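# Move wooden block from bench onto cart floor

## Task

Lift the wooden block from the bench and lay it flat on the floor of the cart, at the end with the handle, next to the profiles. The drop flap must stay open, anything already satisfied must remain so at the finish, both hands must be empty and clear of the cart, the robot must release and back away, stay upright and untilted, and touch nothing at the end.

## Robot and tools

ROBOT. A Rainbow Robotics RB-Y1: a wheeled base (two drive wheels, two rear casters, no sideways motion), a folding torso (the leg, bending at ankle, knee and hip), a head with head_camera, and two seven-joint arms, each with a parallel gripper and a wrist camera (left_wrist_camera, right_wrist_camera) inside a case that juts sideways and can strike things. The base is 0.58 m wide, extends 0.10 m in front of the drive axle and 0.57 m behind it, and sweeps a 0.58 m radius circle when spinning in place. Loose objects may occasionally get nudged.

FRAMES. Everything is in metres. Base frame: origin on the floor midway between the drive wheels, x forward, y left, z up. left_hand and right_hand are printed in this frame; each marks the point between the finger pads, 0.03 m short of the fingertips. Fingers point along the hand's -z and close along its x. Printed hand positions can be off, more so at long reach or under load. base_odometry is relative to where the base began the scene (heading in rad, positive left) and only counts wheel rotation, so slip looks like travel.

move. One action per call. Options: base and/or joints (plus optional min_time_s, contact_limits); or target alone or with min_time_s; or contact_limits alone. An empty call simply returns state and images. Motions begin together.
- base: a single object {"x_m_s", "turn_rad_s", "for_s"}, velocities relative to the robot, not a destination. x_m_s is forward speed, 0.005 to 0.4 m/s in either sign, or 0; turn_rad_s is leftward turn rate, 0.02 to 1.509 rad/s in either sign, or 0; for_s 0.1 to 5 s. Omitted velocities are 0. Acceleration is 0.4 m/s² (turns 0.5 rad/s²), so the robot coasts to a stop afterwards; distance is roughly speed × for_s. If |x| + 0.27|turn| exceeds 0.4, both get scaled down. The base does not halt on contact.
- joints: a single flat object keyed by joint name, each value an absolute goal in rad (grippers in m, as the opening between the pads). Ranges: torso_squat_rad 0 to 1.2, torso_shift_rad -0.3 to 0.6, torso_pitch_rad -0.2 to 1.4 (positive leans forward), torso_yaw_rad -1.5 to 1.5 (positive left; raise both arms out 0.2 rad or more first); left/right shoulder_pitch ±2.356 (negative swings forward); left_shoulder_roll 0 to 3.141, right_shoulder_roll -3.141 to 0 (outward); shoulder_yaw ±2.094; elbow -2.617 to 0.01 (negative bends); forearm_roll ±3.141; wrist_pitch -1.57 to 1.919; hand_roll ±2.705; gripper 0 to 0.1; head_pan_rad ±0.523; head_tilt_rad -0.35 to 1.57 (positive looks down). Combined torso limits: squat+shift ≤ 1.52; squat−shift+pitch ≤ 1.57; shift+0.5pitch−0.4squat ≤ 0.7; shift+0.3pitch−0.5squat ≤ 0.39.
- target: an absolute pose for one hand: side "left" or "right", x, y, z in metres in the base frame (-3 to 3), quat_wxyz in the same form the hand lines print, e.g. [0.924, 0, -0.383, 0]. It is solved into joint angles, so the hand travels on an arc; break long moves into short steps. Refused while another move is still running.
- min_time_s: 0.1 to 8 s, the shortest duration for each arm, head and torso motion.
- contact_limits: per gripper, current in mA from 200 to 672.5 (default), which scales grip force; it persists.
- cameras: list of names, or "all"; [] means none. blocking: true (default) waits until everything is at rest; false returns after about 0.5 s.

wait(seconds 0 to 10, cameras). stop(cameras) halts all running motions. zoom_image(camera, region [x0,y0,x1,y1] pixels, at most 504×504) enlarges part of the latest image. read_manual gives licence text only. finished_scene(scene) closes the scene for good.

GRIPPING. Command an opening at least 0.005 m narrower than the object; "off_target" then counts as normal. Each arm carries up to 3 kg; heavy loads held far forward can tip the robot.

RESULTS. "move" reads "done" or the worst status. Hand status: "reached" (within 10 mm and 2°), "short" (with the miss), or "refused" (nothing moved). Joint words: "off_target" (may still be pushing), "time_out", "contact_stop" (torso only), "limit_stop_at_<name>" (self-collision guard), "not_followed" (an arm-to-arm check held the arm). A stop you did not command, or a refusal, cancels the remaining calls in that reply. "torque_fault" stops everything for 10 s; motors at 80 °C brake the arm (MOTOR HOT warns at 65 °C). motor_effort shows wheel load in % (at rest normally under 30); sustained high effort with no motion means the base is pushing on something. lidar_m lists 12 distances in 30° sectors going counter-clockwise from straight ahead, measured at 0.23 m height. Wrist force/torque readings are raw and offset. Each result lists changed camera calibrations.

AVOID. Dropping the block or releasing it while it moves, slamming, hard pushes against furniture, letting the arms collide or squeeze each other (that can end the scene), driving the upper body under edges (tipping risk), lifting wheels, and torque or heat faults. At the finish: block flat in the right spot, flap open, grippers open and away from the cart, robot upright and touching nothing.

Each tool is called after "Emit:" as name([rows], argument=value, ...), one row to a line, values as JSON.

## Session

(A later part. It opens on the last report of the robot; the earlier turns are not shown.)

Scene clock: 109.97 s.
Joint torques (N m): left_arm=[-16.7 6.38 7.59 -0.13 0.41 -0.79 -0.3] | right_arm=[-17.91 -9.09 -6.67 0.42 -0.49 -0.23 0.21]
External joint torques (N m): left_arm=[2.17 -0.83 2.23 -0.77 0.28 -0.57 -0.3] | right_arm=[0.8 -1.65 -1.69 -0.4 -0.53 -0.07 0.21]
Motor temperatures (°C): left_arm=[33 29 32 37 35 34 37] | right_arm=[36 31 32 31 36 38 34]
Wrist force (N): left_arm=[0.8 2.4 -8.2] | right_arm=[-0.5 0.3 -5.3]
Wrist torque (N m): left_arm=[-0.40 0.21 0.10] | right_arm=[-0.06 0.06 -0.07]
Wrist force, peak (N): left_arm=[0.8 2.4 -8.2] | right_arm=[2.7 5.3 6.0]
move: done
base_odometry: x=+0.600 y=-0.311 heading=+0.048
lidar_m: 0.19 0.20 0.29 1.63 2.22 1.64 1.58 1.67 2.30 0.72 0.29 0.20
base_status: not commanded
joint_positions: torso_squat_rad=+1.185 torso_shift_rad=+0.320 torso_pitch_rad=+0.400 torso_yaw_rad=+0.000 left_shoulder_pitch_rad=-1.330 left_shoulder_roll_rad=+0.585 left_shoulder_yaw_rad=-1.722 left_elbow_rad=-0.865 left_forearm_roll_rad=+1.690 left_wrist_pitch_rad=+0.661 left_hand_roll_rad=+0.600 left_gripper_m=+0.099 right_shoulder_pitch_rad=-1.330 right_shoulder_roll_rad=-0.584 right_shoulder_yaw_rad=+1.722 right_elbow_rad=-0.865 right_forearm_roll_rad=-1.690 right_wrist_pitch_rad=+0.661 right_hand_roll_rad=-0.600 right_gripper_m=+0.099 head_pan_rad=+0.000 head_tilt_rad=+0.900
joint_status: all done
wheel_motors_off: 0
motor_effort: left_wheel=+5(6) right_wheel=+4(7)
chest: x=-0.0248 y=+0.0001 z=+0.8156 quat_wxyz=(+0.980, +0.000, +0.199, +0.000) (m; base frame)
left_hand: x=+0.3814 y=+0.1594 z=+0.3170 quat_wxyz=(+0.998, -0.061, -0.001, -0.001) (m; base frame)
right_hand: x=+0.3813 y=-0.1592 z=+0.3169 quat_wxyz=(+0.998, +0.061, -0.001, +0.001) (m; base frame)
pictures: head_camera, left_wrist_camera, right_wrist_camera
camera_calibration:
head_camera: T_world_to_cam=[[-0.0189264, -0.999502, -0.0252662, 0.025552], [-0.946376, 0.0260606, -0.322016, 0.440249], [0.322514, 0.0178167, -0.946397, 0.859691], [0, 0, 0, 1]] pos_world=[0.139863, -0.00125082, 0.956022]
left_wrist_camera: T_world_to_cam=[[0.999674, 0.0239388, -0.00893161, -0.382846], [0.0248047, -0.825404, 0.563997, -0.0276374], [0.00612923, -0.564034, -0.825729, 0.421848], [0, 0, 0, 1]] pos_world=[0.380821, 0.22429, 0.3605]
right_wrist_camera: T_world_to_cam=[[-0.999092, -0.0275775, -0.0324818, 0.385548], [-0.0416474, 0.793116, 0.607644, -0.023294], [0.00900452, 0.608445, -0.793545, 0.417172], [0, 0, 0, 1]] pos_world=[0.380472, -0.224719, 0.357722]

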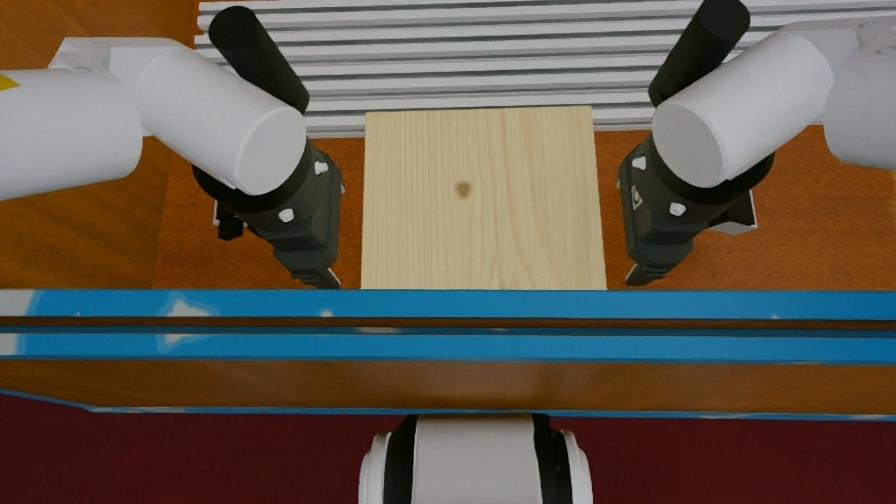

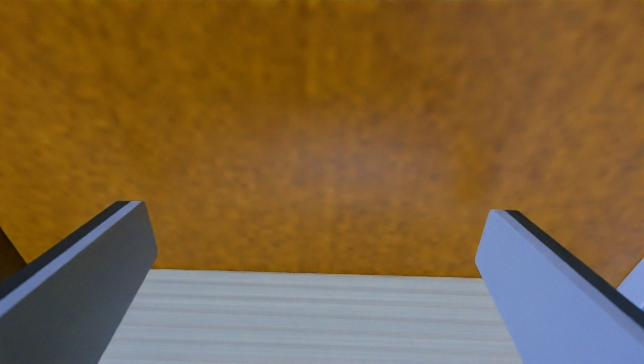

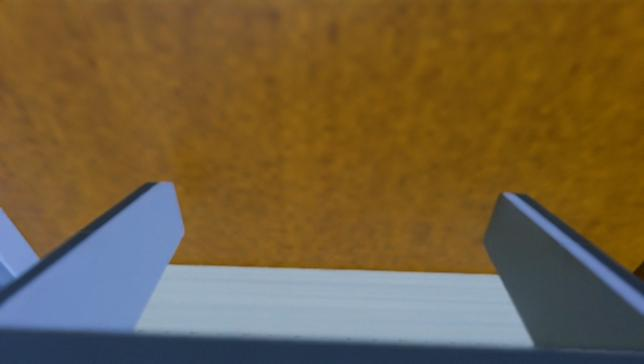

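Emit:
move(target={"side":"left","x":0.378,"y":0.165,"z":0.40,"quat_wxyz":[0.998,-0.061,0,0]}, cameras=["head_camera"])

Emit:
move(target={"side":"right","x":0.381,"y":-0.15,"z":0.333,"quat_wxyz":[0.998,0.061,0,0]}, cameras=[])

Emit:
move(target={"side":"right","x":0.379,"y":-0.105,"z":0.333,"quat_wxyz":[0.998,0.061,0,0]}, min_time_s=1.5, cameras=["head_camera","right_wrist_camera"])

Scene clock: 113.77 s.
Joint torques (N m): left_arm=[-17.44 6.02 7.63 -0.41 0.06 -0.39 -0.02] | right_arm=[-19.08 -8.59 -6.24 0.72 -0.26 -0.17 0.19]
External joint torques (N m): left_arm=[1.52 -2.14 0.04 -0.39 -0.08 -0.14 -0.02] | right_arm=[-0.38 -1.15 -1.26 -0.1 -0.31 0 0.19]
Motor temperatures (°C): left_arm=[33 28 32 36 35 34 37] | right_arm=[36 31 32 31 36 38 34]
Wrist force (N): left_arm=[1.1 1.8 -7.2] | right_arm=[-1.2 0.4 -5.5]
Wrist torque (N m): left_arm=[-0.26 0.21 0.09] | right_arm=[-0.09 -0.05 -0.08]
Wrist force, peak (N): left_arm=[1.6 2.2 -8.3] | right_arm=[-0.4 0.4 -5.8]
move: done
base_odometry: x=+0.600 y=-0.311 heading=+0.048
lidar_m: 0.18 0.20 0.28 1.64 2.23 1.63 1.58 1.67 2.32 0.73 0.29 0.21
base_status: not commanded
joint_positions: torso_squat_rad=+1.185 torso_shift_rad=+0.320 torso_pitch_rad=+0.400 torso_yaw_rad=+0.000 left_shoulder_pitch_rad=-1.503 left_shoulder_roll_rad=+0.857 left_shoulder_yaw_rad=-1.753 left_elbow_rad=-1.336 left_forearm_roll_rad=+1.580 left_wrist_pitch_rad=+0.735 left_hand_roll_rad=+0.869 left_gripper_m=+0.099 right_shoulder_pitch_rad=-1.330 right_shoulder_roll_rad=-0.585 right_shoulder_yaw_rad=+1.722 right_elbow_rad=-0.865 right_forearm_roll_rad=-1.690 right_wrist_pitch_rad=+0.661 right_hand_roll_rad=-0.600 right_gripper_m=+0.099 head_pan_rad=+0.000 head_tilt_rad=+0.900
joint_status: all done
wheel_motors_off: 0
motor_effort: left_wheel=+2(6) right_wheel=+2(6)
chest: x=-0.0247 y=+0.0000 z=+0.8155 quat_wxyz=(+0.980, +0.000, +0.199, +0.000) (m; base frame)
left_hand: x=+0.3779 y=+0.1644 z=+0.4002 quat_wxyz=(+0.998, -0.064, +0.005, -0.001) (m; base frame)
left_hand_status: reached (checked arc, planned for 0.8 s): 1 mm and 0.7 deg off.
right_hand: x=+0.3812 y=-0.1593 z=+0.3168 quat_wxyz=(+0.998, +0.061, -0.001, +0.001) (m; base frame)
pictures: head_camera
camera_calibration:
head_camera: T_world_to_cam=[[-0.0189309, -0.999502, -0.0252647, 0.0255505], [-0.946437, 0.026061, -0.321836, 0.440149], [0.322334, 0.0178188, -0.946458, 0.859648], [0, 0, 0, 1]] pos_world=[0.139963, -0.00125082, 0.955922]

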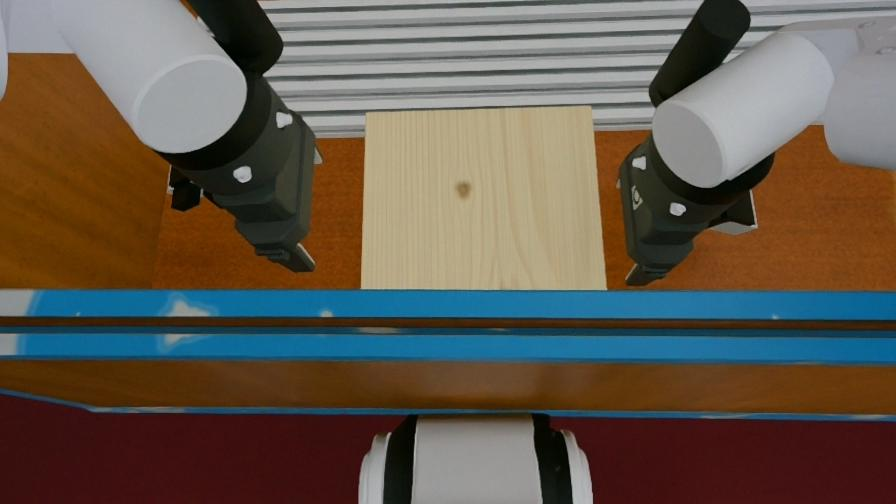

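Scene clock: 114.47 s.
Joint torques (N m): left_arm=[-17.31 6.34 8.38 -0.24 0.03 -0.37 -0.1] | right_arm=[-19.81 -8.4 -4.69 0.55 0.03 -0.14 0.03]
External joint torques (N m): left_arm=[1.65 -1.81 0.79 -0.23 -0.1 -0.12 -0.1] | right_arm=[-0.85 -0.93 0.85 -0.07 -0.02 0.03 0.02]
Motor temperatures (°C): left_arm=[33 28 32 36 35 34 37] | right_arm=[36 31 32 31 36 38 34]
Wrist force (N): left_arm=[1.1 1.2 -7.2] | right_arm=[-0.6 0.7 -5.4]
Wrist torque (N m): left_arm=[-0.20 0.19 0.09] | right_arm=[-0.08 0.03 -0.07]
Wrist force, peak (N): left_arm=[0.9 2.3 -8.0] | right_arm=[-1.1 1.5 -5.7]
move: done
base_odometry: x=+0.600 y=-0.311 heading=+0.048
lidar_m: 0.19 0.20 0.29 1.62 2.22 1.64 1.58 1.68 2.32 0.74 0.28 0.20
base_status: not commanded
joint_positions: torso_squat_rad=+1.185 torso_shift_rad=+0.320 torso_pitch_rad=+0.400 torso_yaw_rad=+0.000 left_shoulder_pitch_rad=-1.503 left_shoulder_roll_rad=+0.857 left_shoulder_yaw_rad=-1.753 left_elbow_rad=-1.336 left_forearm_roll_rad=+1.580 left_wrist_pitch_rad=+0.735 left_hand_roll_rad=+0.869 left_gripper_m=+0.099 right_shoulder_pitch_rad=-1.377 right_shoulder_roll_rad=-0.623 right_shoulder_yaw_rad=+1.743 right_elbow_rad=-0.972 right_forearm_roll_rad=-1.651 right_wrist_pitch_rad=+0.674 right_hand_roll_rad=-0.700 right_gripper_m=+0.099 head_pan_rad=+0.000 head_tilt_rad=+0.900
joint_status: all done
wheel_motors_off: 0
motor_effort: left_wheel=+1(3) right_wheel=+4(5)
chest: x=-0.0247 y=+0.0000 z=+0.8155 quat_wxyz=(+0.980, +0.000, +0.199, +0.000) (m; base frame)
left_hand: x=+0.3778 y=+0.1644 z=+0.4002 quat_wxyz=(+0.998, -0.064, +0.005, -0.001) (m; base frame)
right_hand: x=+0.3809 y=-0.1498 z=+0.3329 quat_wxyz=(+0.998, +0.061, +0.001, +0.000) (m; base frame)
right_hand_status: reached (checked arc, planned for 0.4 s): 0 mm and 0.1 deg off.
pictures: none
No camera images: "cameras" was empty.

Scene clock: 116.30 s.
Joint torques (N m): left_arm=[-17.62 6.23 8.31 -0.21 0.02 -0.42 0.04] | right_arm=[-24.42 -0.92 -6.87 0.15 -0.46 -1.53 -0.52]
External joint torques (N m): left_arm=[1.34 -1.93 0.72 -0.19 -0.12 -0.18 0.04] | right_arm=[-5.05 5.34 -1.37 -0.37 -0.52 -1.34 -0.52]
Motor temperatures (°C): left_arm=[33 28 32 36 35 34 37] | right_arm=[36 31 32 31 36 38 34]
Wrist force (N): left_arm=[1.5 1.0 -7.6] | right_arm=[-3.0 -6.8 -5.6]
Wrist torque (N m): left_arm=[-0.16 0.27 0.06] | right_arm=[0.07 0.00 0.13]
Wrist force, peak (N): left_arm=[1.2 1.7 -8.2] | right_arm=[0.4 -13.8 3.3]
move: done
base_odometry: x=+0.600 y=-0.311 heading=+0.048
lidar_m: 0.18 0.19 0.27 1.64 2.22 1.64 1.58 1.67 2.32 0.73 0.29 0.21
base_status: not commanded
joint_positions: torso_squat_rad=+1.185 torso_shift_rad=+0.320 torso_pitch_rad=+0.400 torso_yaw_rad=+0.000 left_shoulder_pitch_rad=-1.503 left_shoulder_roll_rad=+0.857 left_shoulder_yaw_rad=-1.753 left_elbow_rad=-1.336 left_forearm_roll_rad=+1.580 left_wrist_pitch_rad=+0.735 left_hand_roll_rad=+0.869 left_gripper_m=+0.099 right_shoulder_pitch_rad=-1.408 right_shoulder_roll_rad=-0.519 right_shoulder_yaw_rad=+1.756 right_elbow_rad=-0.931 right_forearm_roll_rad=-1.618 right_wrist_pitch_rad=+0.694 right_hand_roll_rad=-0.796 right_gripper_m=+0.099 head_pan_rad=+0.000 head_tilt_rad=+0.900
joint_status: all done
wheel_motors_off: 0
motor_effort: left_wheel=-1(3) right_wheel=+6(8)
chest: x=-0.0247 y=+0.0000 z=+0.8155 quat_wxyz=(+0.980, +0.000, +0.199, +0.000) (m; base frame)
left_hand: x=+0.3779 y=+0.1644 z=+0.4001 quat_wxyz=(+0.998, -0.064, +0.005, -0.001) (m; base frame)
right_hand: x=+0.3786 y=-0.1063 z=+0.3327 quat_wxyz=(+0.998, +0.060, +0.000, -0.001) (m; base frame)
right_hand_status: reached (checked arc, planned for 1.5 s): 1 mm and 0.1 deg off.
pictures: head_camera, right_wrist_camera
camera_calibration:
head_camera: T_world_to_cam=[[-0.0190567, -0.999501, -0.0252004, 0.0255072], [-0.946435, 0.0261593, -0.321834, 0.440147], [0.322333, 0.0177174, -0.946461, 0.859651], [0, 0, 0, 1]] pos_world=[0.139963, -0.00125027, 0.955922]
right_wrist_camera: T_world_to_cam=[[-0.999278, -0.0242995, -0.0292065, 0.384225], [-0.0370422, 0.79403, 0.606749, -0.0764424], [0.00844714, 0.607393, -0.794357, 0.397845], [0, 0, 0, 1]] pos_world=[0.377756, -0.171614, 0.373634]

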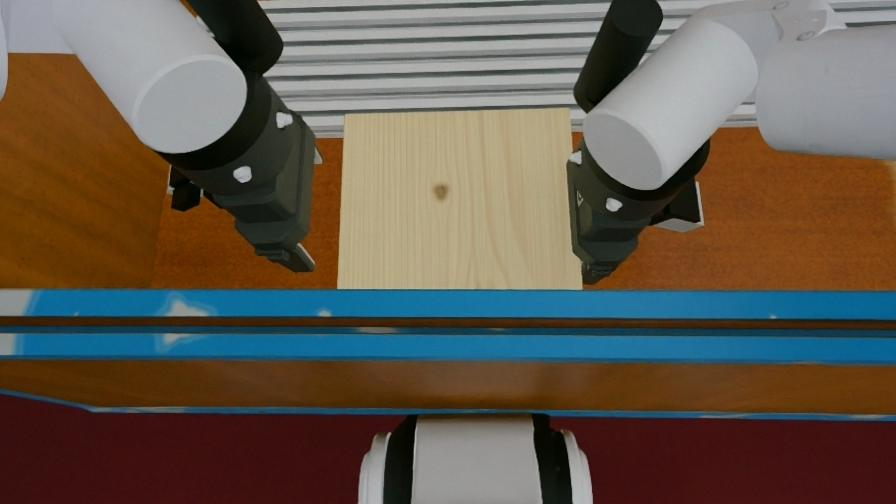

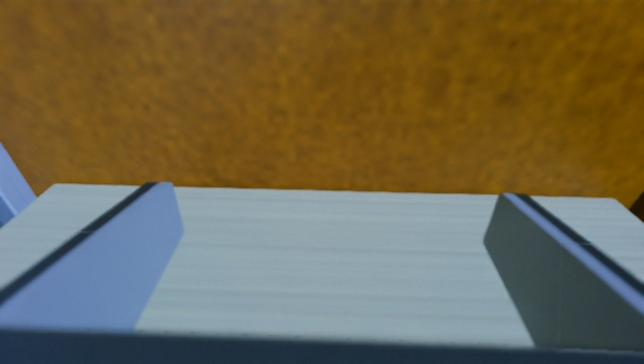

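Emit:
move(target={"side":"right","x":0.378,"y":-0.06,"z":0.333,"quat_wxyz":[0.998,0.061,0,0]}, min_time_s=1.5, cameras=["head_camera"])

Emit:
move(target={"side":"right","x":0.378,"y":-0.03,"z":0.335,"quat_wxyz":[0.998,0.061,0,0]}, min_time_s=1.2, cameras=["head_camera","left_wrist_camera"])

Scene clock: 119.20 s.
Joint torques (N m): left_arm=[-17.43 6.19 7.79 -0.15 0.09 -0.35 -0.05] | right_arm=[-24.67 0.97 -9.45 -0.27 -0.82 -1.33 -0.63]
External joint torques (N m): left_arm=[1.53 -1.96 0.2 -0.13 -0.05 -0.1 -0.05] | right_arm=[-5 5.94 -4.23 -0.78 -0.89 -1.14 -0.63]
Motor temperatures (°C): left_arm=[33 28 32 36 35 33 37] | right_arm=[36 31 32 31 36 37 34]
Wrist force (N): left_arm=[1.4 1.1 -7.8] | right_arm=[-2.0 -6.6 -7.3]
Wrist torque (N m): left_arm=[-0.20 0.22 0.07] | right_arm=[0.00 -0.07 0.34]
Wrist force, peak (N): left_arm=[1.9 1.3 -8.1] | right_arm=[-4.4 -8.8 -7.0]
move: done
base_odometry: x=+0.600 y=-0.311 heading=+0.048
lidar_m: 0.18 0.19 0.28 1.61 2.22 1.63 1.58 1.66 2.31 0.71 0.28 0.20
base_status: not commanded
joint_positions: torso_squat_rad=+1.185 torso_shift_rad=+0.320 torso_pitch_rad=+0.400 torso_yaw_rad=+0.000 left_shoulder_pitch_rad=-1.503 left_shoulder_roll_rad=+0.857 left_shoulder_yaw_rad=-1.753 left_elbow_rad=-1.336 left_forearm_roll_rad=+1.580 left_wrist_pitch_rad=+0.735 left_hand_roll_rad=+0.869 left_gripper_m=+0.099 right_shoulder_pitch_rad=-1.428 right_shoulder_roll_rad=-0.390 right_shoulder_yaw_rad=+1.750 right_elbow_rad=-0.833 right_forearm_roll_rad=-1.614 right_wrist_pitch_rad=+0.725 right_hand_roll_rad=-0.838 right_gripper_m=+0.099 head_pan_rad=+0.000 head_tilt_rad=+0.900
joint_status: all done
wheel_motors_off: 0
motor_effort: left_wheel=+0(1) right_wheel=+5(8)
chest: x=-0.0247 y=+0.0000 z=+0.8155 quat_wxyz=(+0.980, +0.000, +0.199, +0.000) (m; base frame)
left_hand: x=+0.3779 y=+0.1643 z=+0.4001 quat_wxyz=(+0.998, -0.064, +0.005, -0.001) (m; base frame)
right_hand: x=+0.3774 y=-0.0615 z=+0.3327 quat_wxyz=(+0.998, +0.060, -0.001, -0.001) (m; base frame)
right_hand_status: reached (checked arc, planned for 1.5 s): 2 mm and 0.2 deg off.
pictures: head_camera
camera_calibration:
head_camera: T_world_to_cam=[[-0.0190567, -0.999501, -0.0252004, 0.0255072], [-0.946435, 0.0261593, -0.321834, 0.440147], [0.322333, 0.0177174, -0.946461, 0.859651], [0, 0, 0, 1]] pos_world=[0.139963, -0.00125027, 0.955922]

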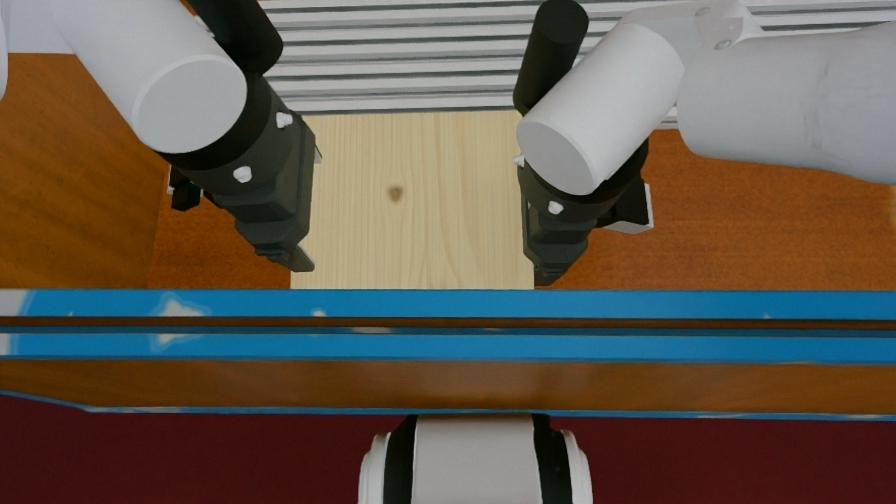

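Scene clock: 120.73 s.
Joint torques (N m): left_arm=[-17.25 6.36 7.99 -0.26 0.06 -0.5 0.01] | right_arm=[-24.76 2.47 -8.8 -1.05 -1.17 -1.13 0.23]
External joint torques (N m): left_arm=[1.71 -1.8 0.4 -0.24 -0.08 -0.26 0.01] | right_arm=[-4.95 6.54 -3.99 -1.62 -1.24 -0.94 0.23]
Motor temperatures (°C): left_arm=[32 28 32 36 35 33 37] | right_arm=[36 31 32 31 36 37 34]
Wrist force (N): left_arm=[1.1 1.7 -7.5] | right_arm=[-1.0 -6.1 -7.7]
Wrist torque (N m): left_arm=[-0.28 0.17 0.09] | right_arm=[-0.07 0.00 -0.08]
Wrist force, peak (N): left_arm=[1.5 2.2 -8.2] | right_arm=[-2.0 -8.4 -8.0]
move: done
base_odometry: x=+0.600 y=-0.311 heading=+0.048
lidar_m: 0.18 0.19 0.27 1.63 2.23 1.64 1.58 1.66 2.30 0.73 0.28 0.21
base_status: not commanded
joint_positions: torso_squat_rad=+1.185 torso_shift_rad=+0.320 torso_pitch_rad=+0.400 torso_yaw_rad=+0.000 left_shoulder_pitch_rad=-1.503 left_shoulder_roll_rad=+0.857 left_shoulder_yaw_rad=-1.753 left_elbow_rad=-1.336 left_forearm_roll_rad=+1.580 left_wrist_pitch_rad=+0.735 left_hand_roll_rad=+0.869 left_gripper_m=+0.099 right_shoulder_pitch_rad=-1.439 right_shoulder_roll_rad=-0.291 right_shoulder_yaw_rad=+1.734 right_elbow_rad=-0.730 right_forearm_roll_rad=-1.628 right_wrist_pitch_rad=+0.756 right_hand_roll_rad=-0.830 right_gripper_m=+0.099 head_pan_rad=+0.000 head_tilt_rad=+0.900
joint_status: all done
wheel_motors_off: 0
motor_effort: left_wheel=+1(1) right_wheel=+6(8)
chest: x=-0.0247 y=+0.0000 z=+0.8155 quat_wxyz=(+0.980, +0.000, +0.199, +0.000) (m; base frame)
left_hand: x=+0.3779 y=+0.1643 z=+0.4001 quat_wxyz=(+0.998, -0.064, +0.005, -0.001) (m; base frame)
right_hand: x=+0.3777 y=-0.0316 z=+0.3346 quat_wxyz=(+0.998, +0.060, -0.001, -0.001) (m; base frame)
right_hand_status: reached (checked arc, planned for 1.2 s): 2 mm and 0.2 deg off.
pictures: head_camera, left_wrist_camera
camera_calibration:
head_camera: T_world_to_cam=[[-0.0190567, -0.999501, -0.0252004, 0.0255072], [-0.946435, 0.0261593, -0.321834, 0.440147], [0.322333, 0.0177174, -0.946461, 0.859651], [0, 0, 0, 1]] pos_world=[0.139963, -0.00125027, 0.955922]
left_wrist_camera: T_world_to_cam=[[0.999502, 0.0229434, -0.0216504, -0.373295], [0.0311878, -0.821791, 0.568934, -0.0753553], [-0.00473879, -0.569326, -0.822098, 0.496814], [0, 0, 0, 1]] pos_world=[0.377814, 0.229487, 0.44322]

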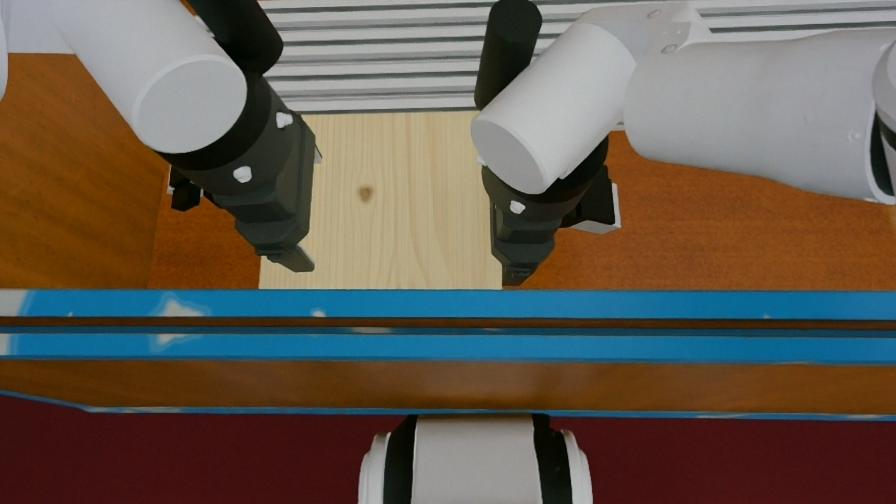

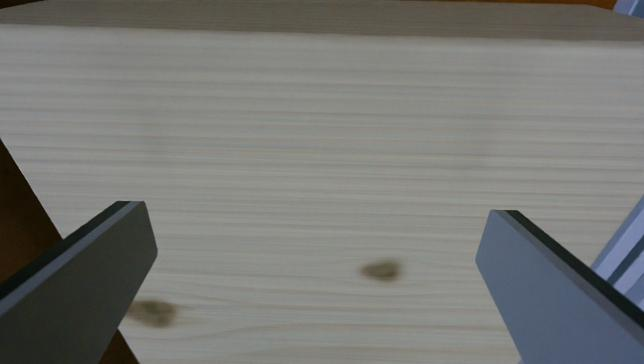

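Emit:
move(target={"side":"right","x":0.38,"y":-0.09,"z":0.34,"quat_wxyz":[0.998,0.061,0,0]}, cameras=[])

Emit:
move(target={"side":"right","x":0.381,"y":-0.165,"z":0.40,"quat_wxyz":[0.998,0.061,0,0]}, cameras=[])

Emit:
move(joints={"torso_squat_rad":1.1,"torso_shift_rad":0.2695}, cameras=[])

Emit:
move(joints={"torso_squat_rad":0.8,"torso_shift_rad":0.174}, cameras=["head_camera"])

Emit:
move(joints={"torso_squat_rad":0.07,"torso_shift_rad":0.121}, cameras=[])

Emit:
move(base={"x_m_s":-0.2,"for_s":2.8}, joints={"torso_pitch_rad":0.1,"torso_shift_rad":0.0,"head_tilt_rad":0.7}, cameras=["head_camera"])

Scene clock: 123.60 s.
Joint torques (N m): left_arm=[-17.66 6.22 8.03 -0.38 -0.01 -0.27 -0.16] | right_arm=[-20.12 -4.39 -5.06 0.03 -0.27 -0.15 0.02]
External joint torques (N m): left_arm=[1.3 -1.93 0.44 -0.36 -0.14 -0.02 -0.16] | right_arm=[-0.46 1.56 0.55 -0.45 -0.32 0.03 0.02]
Motor temperatures (°C): left_arm=[32 28 32 36 35 33 37] | right_arm=[36 30 32 31 36 37 34]
Wrist force (N): left_arm=[1.1 2.0 -6.9] | right_arm=[-0.2 0.8 -5.2]
Wrist torque (N m): left_arm=[-0.30 0.20 0.09] | right_arm=[-0.10 0.04 -0.06]
Wrist force, peak (N): left_arm=[2.2 2.5 -7.7] | right_arm=[-0.8 -7.0 -8.1]
move: done
base_odometry: x=+0.600 y=-0.311 heading=+0.048
lidar_m: 0.18 0.20 0.28 1.64 2.23 1.64 1.59 1.68 2.31 0.72 0.29 0.20
base_status: not commanded
joint_positions: torso_squat_rad=+1.185 torso_shift_rad=+0.320 torso_pitch_rad=+0.400 torso_yaw_rad=+0.000 left_shoulder_pitch_rad=-1.503 left_shoulder_roll_rad=+0.856 left_shoulder_yaw_rad=-1.754 left_elbow_rad=-1.336 left_forearm_roll_rad=+1.580 left_wrist_pitch_rad=+0.735 left_hand_roll_rad=+0.869 left_gripper_m=+0.099 right_shoulder_pitch_rad=-1.430 right_shoulder_roll_rad=-0.491 right_shoulder_yaw_rad=+1.748 right_elbow_rad=-0.923 right_forearm_roll_rad=-1.625 right_wrist_pitch_rad=+0.724 right_hand_roll_rad=-0.812 right_gripper_m=+0.099 head_pan_rad=+0.000 head_tilt_rad=+0.900
joint_status: all done
wheel_motors_off: 0
motor_effort: left_wheel=+2(3) right_wheel=+4(9)
chest: x=-0.0247 y=+0.0000 z=+0.8155 quat_wxyz=(+0.980, +0.000, +0.199, +0.000) (m; base frame)
left_hand: x=+0.3778 y=+0.1644 z=+0.4001 quat_wxyz=(+0.998, -0.064, +0.005, -0.001) (m; base frame)
right_hand: x=+0.3796 y=-0.0898 z=+0.3401 quat_wxyz=(+0.998, +0.061, +0.005, +0.000) (m; base frame)
right_hand_status: reached (checked arc, planned for 0.5 s): 0 mm and 0.6 deg off.
pictures: none
No camera images: "cameras" was empty.

Scene clock: 124.67 s.
Joint torques (N m): left_arm=[-17.52 6.46 8.19 -0.13 0.06 -0.34 -0.13] | right_arm=[-19.8 -7.26 -6.31 0.14 0.04 -0.14 -0.14]
External joint torques (N m): left_arm=[1.44 -1.7 0.6 -0.11 -0.08 -0.1 -0.13] | right_arm=[-0.78 1.09 0.8 -0.19 -0.02 0.05 -0.14]
Motor temperatures (°C): left_arm=[32 28 32 36 34 33 37] | right_arm=[36 30 32 31 36 37 34]
Wrist force (N): left_arm=[1.4 1.4 -6.9] | right_arm=[-0.7 0.3 -5.2]
Wrist torque (N m): left_arm=[-0.24 0.25 0.05] | right_arm=[-0.05 0.03 -0.08]
Wrist force, peak (N): left_arm=[1.5 2.0 -8.5] | right_arm=[-1.4 0.9 -6.2]
move: done
base_odometry: x=+0.600 y=-0.311 heading=+0.048
lidar_m: 0.19 0.19 0.28 1.63 2.23 1.64 1.59 1.66 2.31 0.73 0.28 0.21
base_status: not commanded
joint_positions: torso_squat_rad=+1.185 torso_shift_rad=+0.320 torso_pitch_rad=+0.400 torso_yaw_rad=+0.000 left_shoulder_pitch_rad=-1.503 left_shoulder_roll_rad=+0.856 left_shoulder_yaw_rad=-1.754 left_elbow_rad=-1.336 left_forearm_roll_rad=+1.580 left_wrist_pitch_rad=+0.735 left_hand_roll_rad=+0.869 left_gripper_m=+0.099 right_shoulder_pitch_rad=-1.514 right_shoulder_roll_rad=-0.849 right_shoulder_yaw_rad=+1.769 right_elbow_rad=-1.323 right_forearm_roll_rad=-1.596 right_wrist_pitch_rad=+0.729 right_hand_roll_rad=-0.861 right_gripper_m=+0.099 head_pan_rad=+0.000 head_tilt_rad=+0.900
joint_status: all done
wheel_motors_off: 0
motor_effort: left_wheel=+2(3) right_wheel=+2(5)
chest: x=-0.0247 y=+0.0000 z=+0.8155 quat_wxyz=(+0.980, +0.000, +0.199, +0.000) (m; base frame)
left_hand: x=+0.3778 y=+0.1644 z=+0.4001 quat_wxyz=(+0.998, -0.064, +0.005, -0.001) (m; base frame)
right_hand: x=+0.3807 y=-0.1647 z=+0.4000 quat_wxyz=(+0.998, +0.063, +0.004, +0.000) (m; base frame)
right_hand_status: reached (checked arc, planned for 0.7 s): 0 mm and 0.5 deg off.
pictures: none
No camera images: "cameras" was empty.

Scene clock: 125.87 s.
Joint torques (N m): left_arm=[-17.36 6.19 8.26 -0.21 0.02 -0.4 -0.16] | right_arm=[-20.14 -7.42 -6.19 0.38 -0.02 -0.13 -0.19]
External joint torques (N m): left_arm=[1.6 -1.97 0.68 -0.19 -0.11 -0.15 -0.15] | right_arm=[-1.12 0.92 0.92 0.05 -0.07 0.05 -0.19]
Motor temperatures (°C): left_arm=[32 28 32 36 34 33 37] | right_arm=[36 30 32 31 36 37 34]
Wrist force (N): left_arm=[1.2 2.3 -6.6] | right_arm=[-0.6 0.5 -5.4]
Wrist torque (N m): left_arm=[-0.40 0.22 0.07] | right_arm=[-0.08 0.03 -0.08]
Wrist force, peak (N): left_arm=[0.6 2.4 -8.8] | right_arm=[-0.1 0.6 -5.8]
move: done
base_odometry: x=+0.600 y=-0.311 heading=+0.048
lidar_m: 0.17 0.19 0.28 1.63 2.23 1.64 1.58 1.67 2.30 0.72 0.26 0.20
base_status: not commanded
joint_positions: torso_squat_rad=+1.100 torso_shift_rad=+0.269 torso_pitch_rad=+0.400 torso_yaw_rad=+0.000 left_shoulder_pitch_rad=-1.503 left_shoulder_roll_rad=+0.856 left_shoulder_yaw_rad=-1.754 left_elbow_rad=-1.336 left_forearm_roll_rad=+1.580 left_wrist_pitch_rad=+0.735 left_hand_roll_rad=+0.869 left_gripper_m=+0.099 right_shoulder_pitch_rad=-1.514 right_shoulder_roll_rad=-0.849 right_shoulder_yaw_rad=+1.769 right_elbow_rad=-1.323 right_forearm_roll_rad=-1.596 right_wrist_pitch_rad=+0.729 right_hand_roll_rad=-0.861 right_gripper_m=+0.099 head_pan_rad=+0.000 head_tilt_rad=+0.900
joint_status: all done
wheel_motors_off: 0
motor_effort: left_wheel=+2(3) right_wheel=+5(5)
chest: x=-0.0230 y=+0.0000 z=+0.8716 quat_wxyz=(+0.980, +0.000, +0.199, +0.000) (m; base frame)
left_hand: x=+0.3794 y=+0.1644 z=+0.4561 quat_wxyz=(+0.998, -0.064, +0.005, -0.001) (m; base frame)
right_hand: x=+0.3824 y=-0.1646 z=+0.4560 quat_wxyz=(+0.998, +0.063, +0.004, +0.000) (m; base frame)
pictures: none
No camera images: "cameras" was empty.

Scene clock: 127.70 s.
Joint torques (N m): left_arm=[-17.5 6.51 8.34 -0.19 0.05 -0.38 -0.06] | right_arm=[-19.88 -7.32 -6.08 0.25 0.01 -0.09 -0.12]
External joint torques (N m): left_arm=[1.46 -1.65 0.75 -0.17 -0.09 -0.13 -0.06] | right_arm=[-0.86 1.03 1.03 -0.07 -0.04 0.1 -0.12]
Motor temperatures (°C): left_arm=[32 28 32 36 34 33 37] | right_arm=[36 30 32 31 36 37 34]
Wrist force (N): left_arm=[1.2 1.4 -7.5] | right_arm=[-1.1 0.5 -5.3]
Wrist torque (N m): left_arm=[-0.28 0.22 0.09] | right_arm=[-0.06 -0.03 -0.06]
Wrist force, peak (N): left_arm=[2.1 2.4 -8.0] | right_arm=[-0.4 1.1 -5.9]
move: done
base_odometry: x=+0.600 y=-0.311 heading=+0.048
lidar_m: 0.18 0.19 0.28 1.62 2.23 1.63 1.58 1.67 2.30 0.72 0.26 0.19
base_status: not commanded
joint_positions: torso_squat_rad=+0.800 torso_shift_rad=+0.174 torso_pitch_rad=+0.400 torso_yaw_rad=+0.000 left_shoulder_pitch_rad=-1.503 left_shoulder_roll_rad=+0.856 left_shoulder_yaw_rad=-1.754 left_elbow_rad=-1.336 left_forearm_roll_rad=+1.580 left_wrist_pitch_rad=+0.735 left_hand_roll_rad=+0.869 left_gripper_m=+0.099 right_shoulder_pitch_rad=-1.514 right_shoulder_roll_rad=-0.849 right_shoulder_yaw_rad=+1.769 right_elbow_rad=-1.323 right_forearm_roll_rad=-1.596 right_wrist_pitch_rad=+0.729 right_hand_roll_rad=-0.861 right_gripper_m=+0.099 head_pan_rad=+0.000 head_tilt_rad=+0.900
joint_status: all done
wheel_motors_off: 0
motor_effort: left_wheel=+2(3) right_wheel=+5(6)
chest: x=-0.0231 y=+0.0001 z=+1.0458 quat_wxyz=(+0.980, +0.000, +0.199, +0.000) (m; base frame)
left_hand: x=+0.3793 y=+0.1644 z=+0.6304 quat_wxyz=(+0.998, -0.064, +0.005, -0.001) (m; base frame)
right_hand: x=+0.3823 y=-0.1646 z=+0.6303 quat_wxyz=(+0.998, +0.063, +0.004, +0.000) (m; base frame)
pictures: head_camera
camera_calibration:
head_camera: T_world_to_cam=[[-0.0189309, -0.999502, -0.0252647, 0.0313993], [-0.946437, 0.026061, -0.321836, 0.515782], [0.322334, 0.0178188, -0.946458, 1.0771], [0, 0, 0, 1]] pos_world=[0.141563, -0.00125082, 1.18622]

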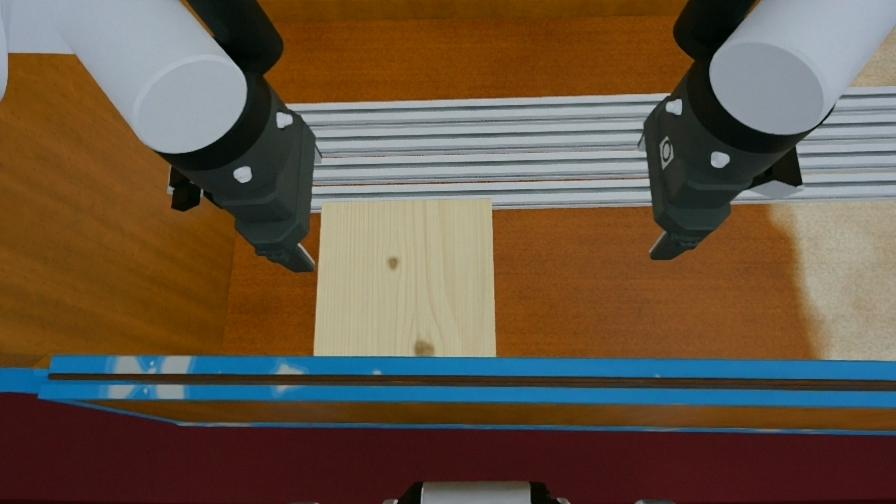

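Scene clock: 130.93 s.
Joint torques (N m): left_arm=[-17.62 6.44 8.49 -0.19 0.05 -0.33 -0.09] | right_arm=[-19.81 -7.33 -6.23 0.17 0 -0.09 -0.1]
External joint torques (N m): left_arm=[1.34 -1.71 0.9 -0.17 -0.09 -0.08 -0.09] | right_arm=[-0.79 1.02 0.88 -0.16 -0.06 0.1 -0.1]
Motor temperatures (°C): left_arm=[32 28 32 36 34 33 37] | right_arm=[36 30 32 31 36 37 34]
Wrist force (N): left_arm=[1.1 2.2 -7.8] | right_arm=[-0.6 0.5 -4.9]
Wrist torque (N m): left_arm=[-0.37 0.19 0.05] | right_arm=[-0.08 0.02 -0.08]
Wrist force, peak (N): left_arm=[1.8 2.2 -8.1] | right_arm=[-0.4 0.7 -6.1]
move: done
base_odometry: x=+0.600 y=-0.311 heading=+0.048
lidar_m: 0.18 0.20 0.27 1.64 2.23 1.64 1.57 1.67 2.30 0.71 0.28 0.20
base_status: not commanded
joint_positions: torso_squat_rad=+0.070 torso_shift_rad=+0.121 torso_pitch_rad=+0.400 torso_yaw_rad=+0.000 left_shoulder_pitch_rad=-1.503 left_shoulder_roll_rad=+0.856 left_shoulder_yaw_rad=-1.754 left_elbow_rad=-1.336 left_forearm_roll_rad=+1.580 left_wrist_pitch_rad=+0.735 left_hand_roll_rad=+0.869 left_gripper_m=+0.099 right_shoulder_pitch_rad=-1.514 right_shoulder_roll_rad=-0.849 right_shoulder_yaw_rad=+1.769 right_elbow_rad=-1.323 right_forearm_roll_rad=-1.596 right_wrist_pitch_rad=+0.729 right_hand_roll_rad=-0.861 right_gripper_m=+0.099 head_pan_rad=+0.000 head_tilt_rad=+0.900
joint_status: all done
wheel_motors_off: 0
motor_effort: left_wheel=+3(4) right_wheel=+5(5)
chest: x=-0.0232 y=+0.0001 z=+1.2587 quat_wxyz=(+0.980, +0.000, +0.199, +0.000) (m; base frame)
left_hand: x=+0.3792 y=+0.1645 z=+0.8432 quat_wxyz=(+0.998, -0.064, +0.005, -0.001) (m; base frame)
right_hand: x=+0.3821 y=-0.1646 z=+0.8431 quat_wxyz=(+0.998, +0.063, +0.004, +0.000) (m; base frame)
pictures: none
No camera images: "cameras" was empty.

Scene clock: 134.60 s.
Joint torques (N m): left_arm=[-20.61 7.16 9.67 2.1 -0.18 -0.71 -0.08] | right_arm=[-22.93 -7.34 -7.48 2.79 0.24 -0.46 -0.15]
External joint torques (N m): left_arm=[1.45 -1.31 0.74 -0.07 -0.03 -0.1 -0.06] | right_arm=[-0.89 1.17 0.88 0.45 -0.14 0.09 -0.16]
Motor temperatures (°C): left_arm=[32 28 32 36 34 33 37] | right_arm=[36 30 32 31 36 37 34]
Wrist force (N): left_arm=[-0.6 1.9 -6.8] | right_arm=[-2.5 0.7 -4.9]
Wrist torque (N m): left_arm=[-0.37 0.15 0.12] | right_arm=[-0.11 -0.11 -0.11]
Wrist force, peak (N): left_arm=[1.5 1.8 -8.3] | right_arm=[0.3 0.6 -6.1]
move: done
base_odometry: x=+0.040 y=-0.338 heading=+0.049
lidar_m: 0.74 0.78 1.85 3.79 1.43 1.06 1.02 1.08 1.50 4.30 1.04 0.77
base_status: done (sent for 2.8 of 2.8 s)
joint_positions: torso_squat_rad=+0.070 torso_shift_rad=+0.000 torso_pitch_rad=+0.100 torso_yaw_rad=+0.000 left_shoulder_pitch_rad=-1.503 left_shoulder_roll_rad=+0.856 left_shoulder_yaw_rad=-1.754 left_elbow_rad=-1.337 left_forearm_roll_rad=+1.580 left_wrist_pitch_rad=+0.735 left_hand_roll_rad=+0.869 left_gripper_m=+0.099 right_shoulder_pitch_rad=-1.514 right_shoulder_roll_rad=-0.849 right_shoulder_yaw_rad=+1.769 right_elbow_rad=-1.323 right_forearm_roll_rad=-1.596 right_wrist_pitch_rad=+0.729 right_hand_roll_rad=-0.861 right_gripper_m=+0.099 head_pan_rad=+0.000 head_tilt_rad=+0.700
joint_status: all done
wheel_motors_off: 0
motor_effort: left_wheel=+15(47) right_wheel=-15(28)
chest: x=-0.1972 y=+0.0001 z=+1.2867 quat_wxyz=(+0.999, +0.000, +0.050, +0.000) (m; base frame)
left_hand: x=+0.3101 y=+0.1645 z=+1.0087 quat_wxyz=(+0.987, -0.063, -0.144, -0.011) (m; base frame)
right_hand: x=+0.3129 y=-0.1645 z=+1.0095 quat_wxyz=(+0.987, +0.062, -0.146, +0.010) (m; base frame)
pictures: head_camera
camera_calibration:
head_camera: T_world_to_cam=[[-0.00450364, -0.999502, -0.0312465, 0.0447717], [-0.676292, 0.0260616, -0.736173, 1.03866], [0.73662, 0.0178163, -0.676072, 1.06257], [0, 0, 0, 1]] pos_world=[-0.0800736, -0.00125081, 1.4844]

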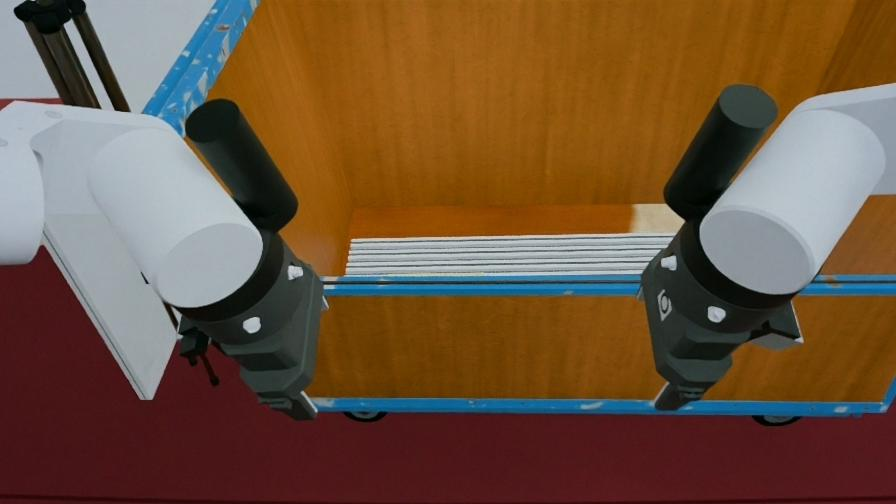

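Block placed flat beside the profiles; robot clear.

Emit:
finished_scene(scene=2)

The scene is finished: the task was done.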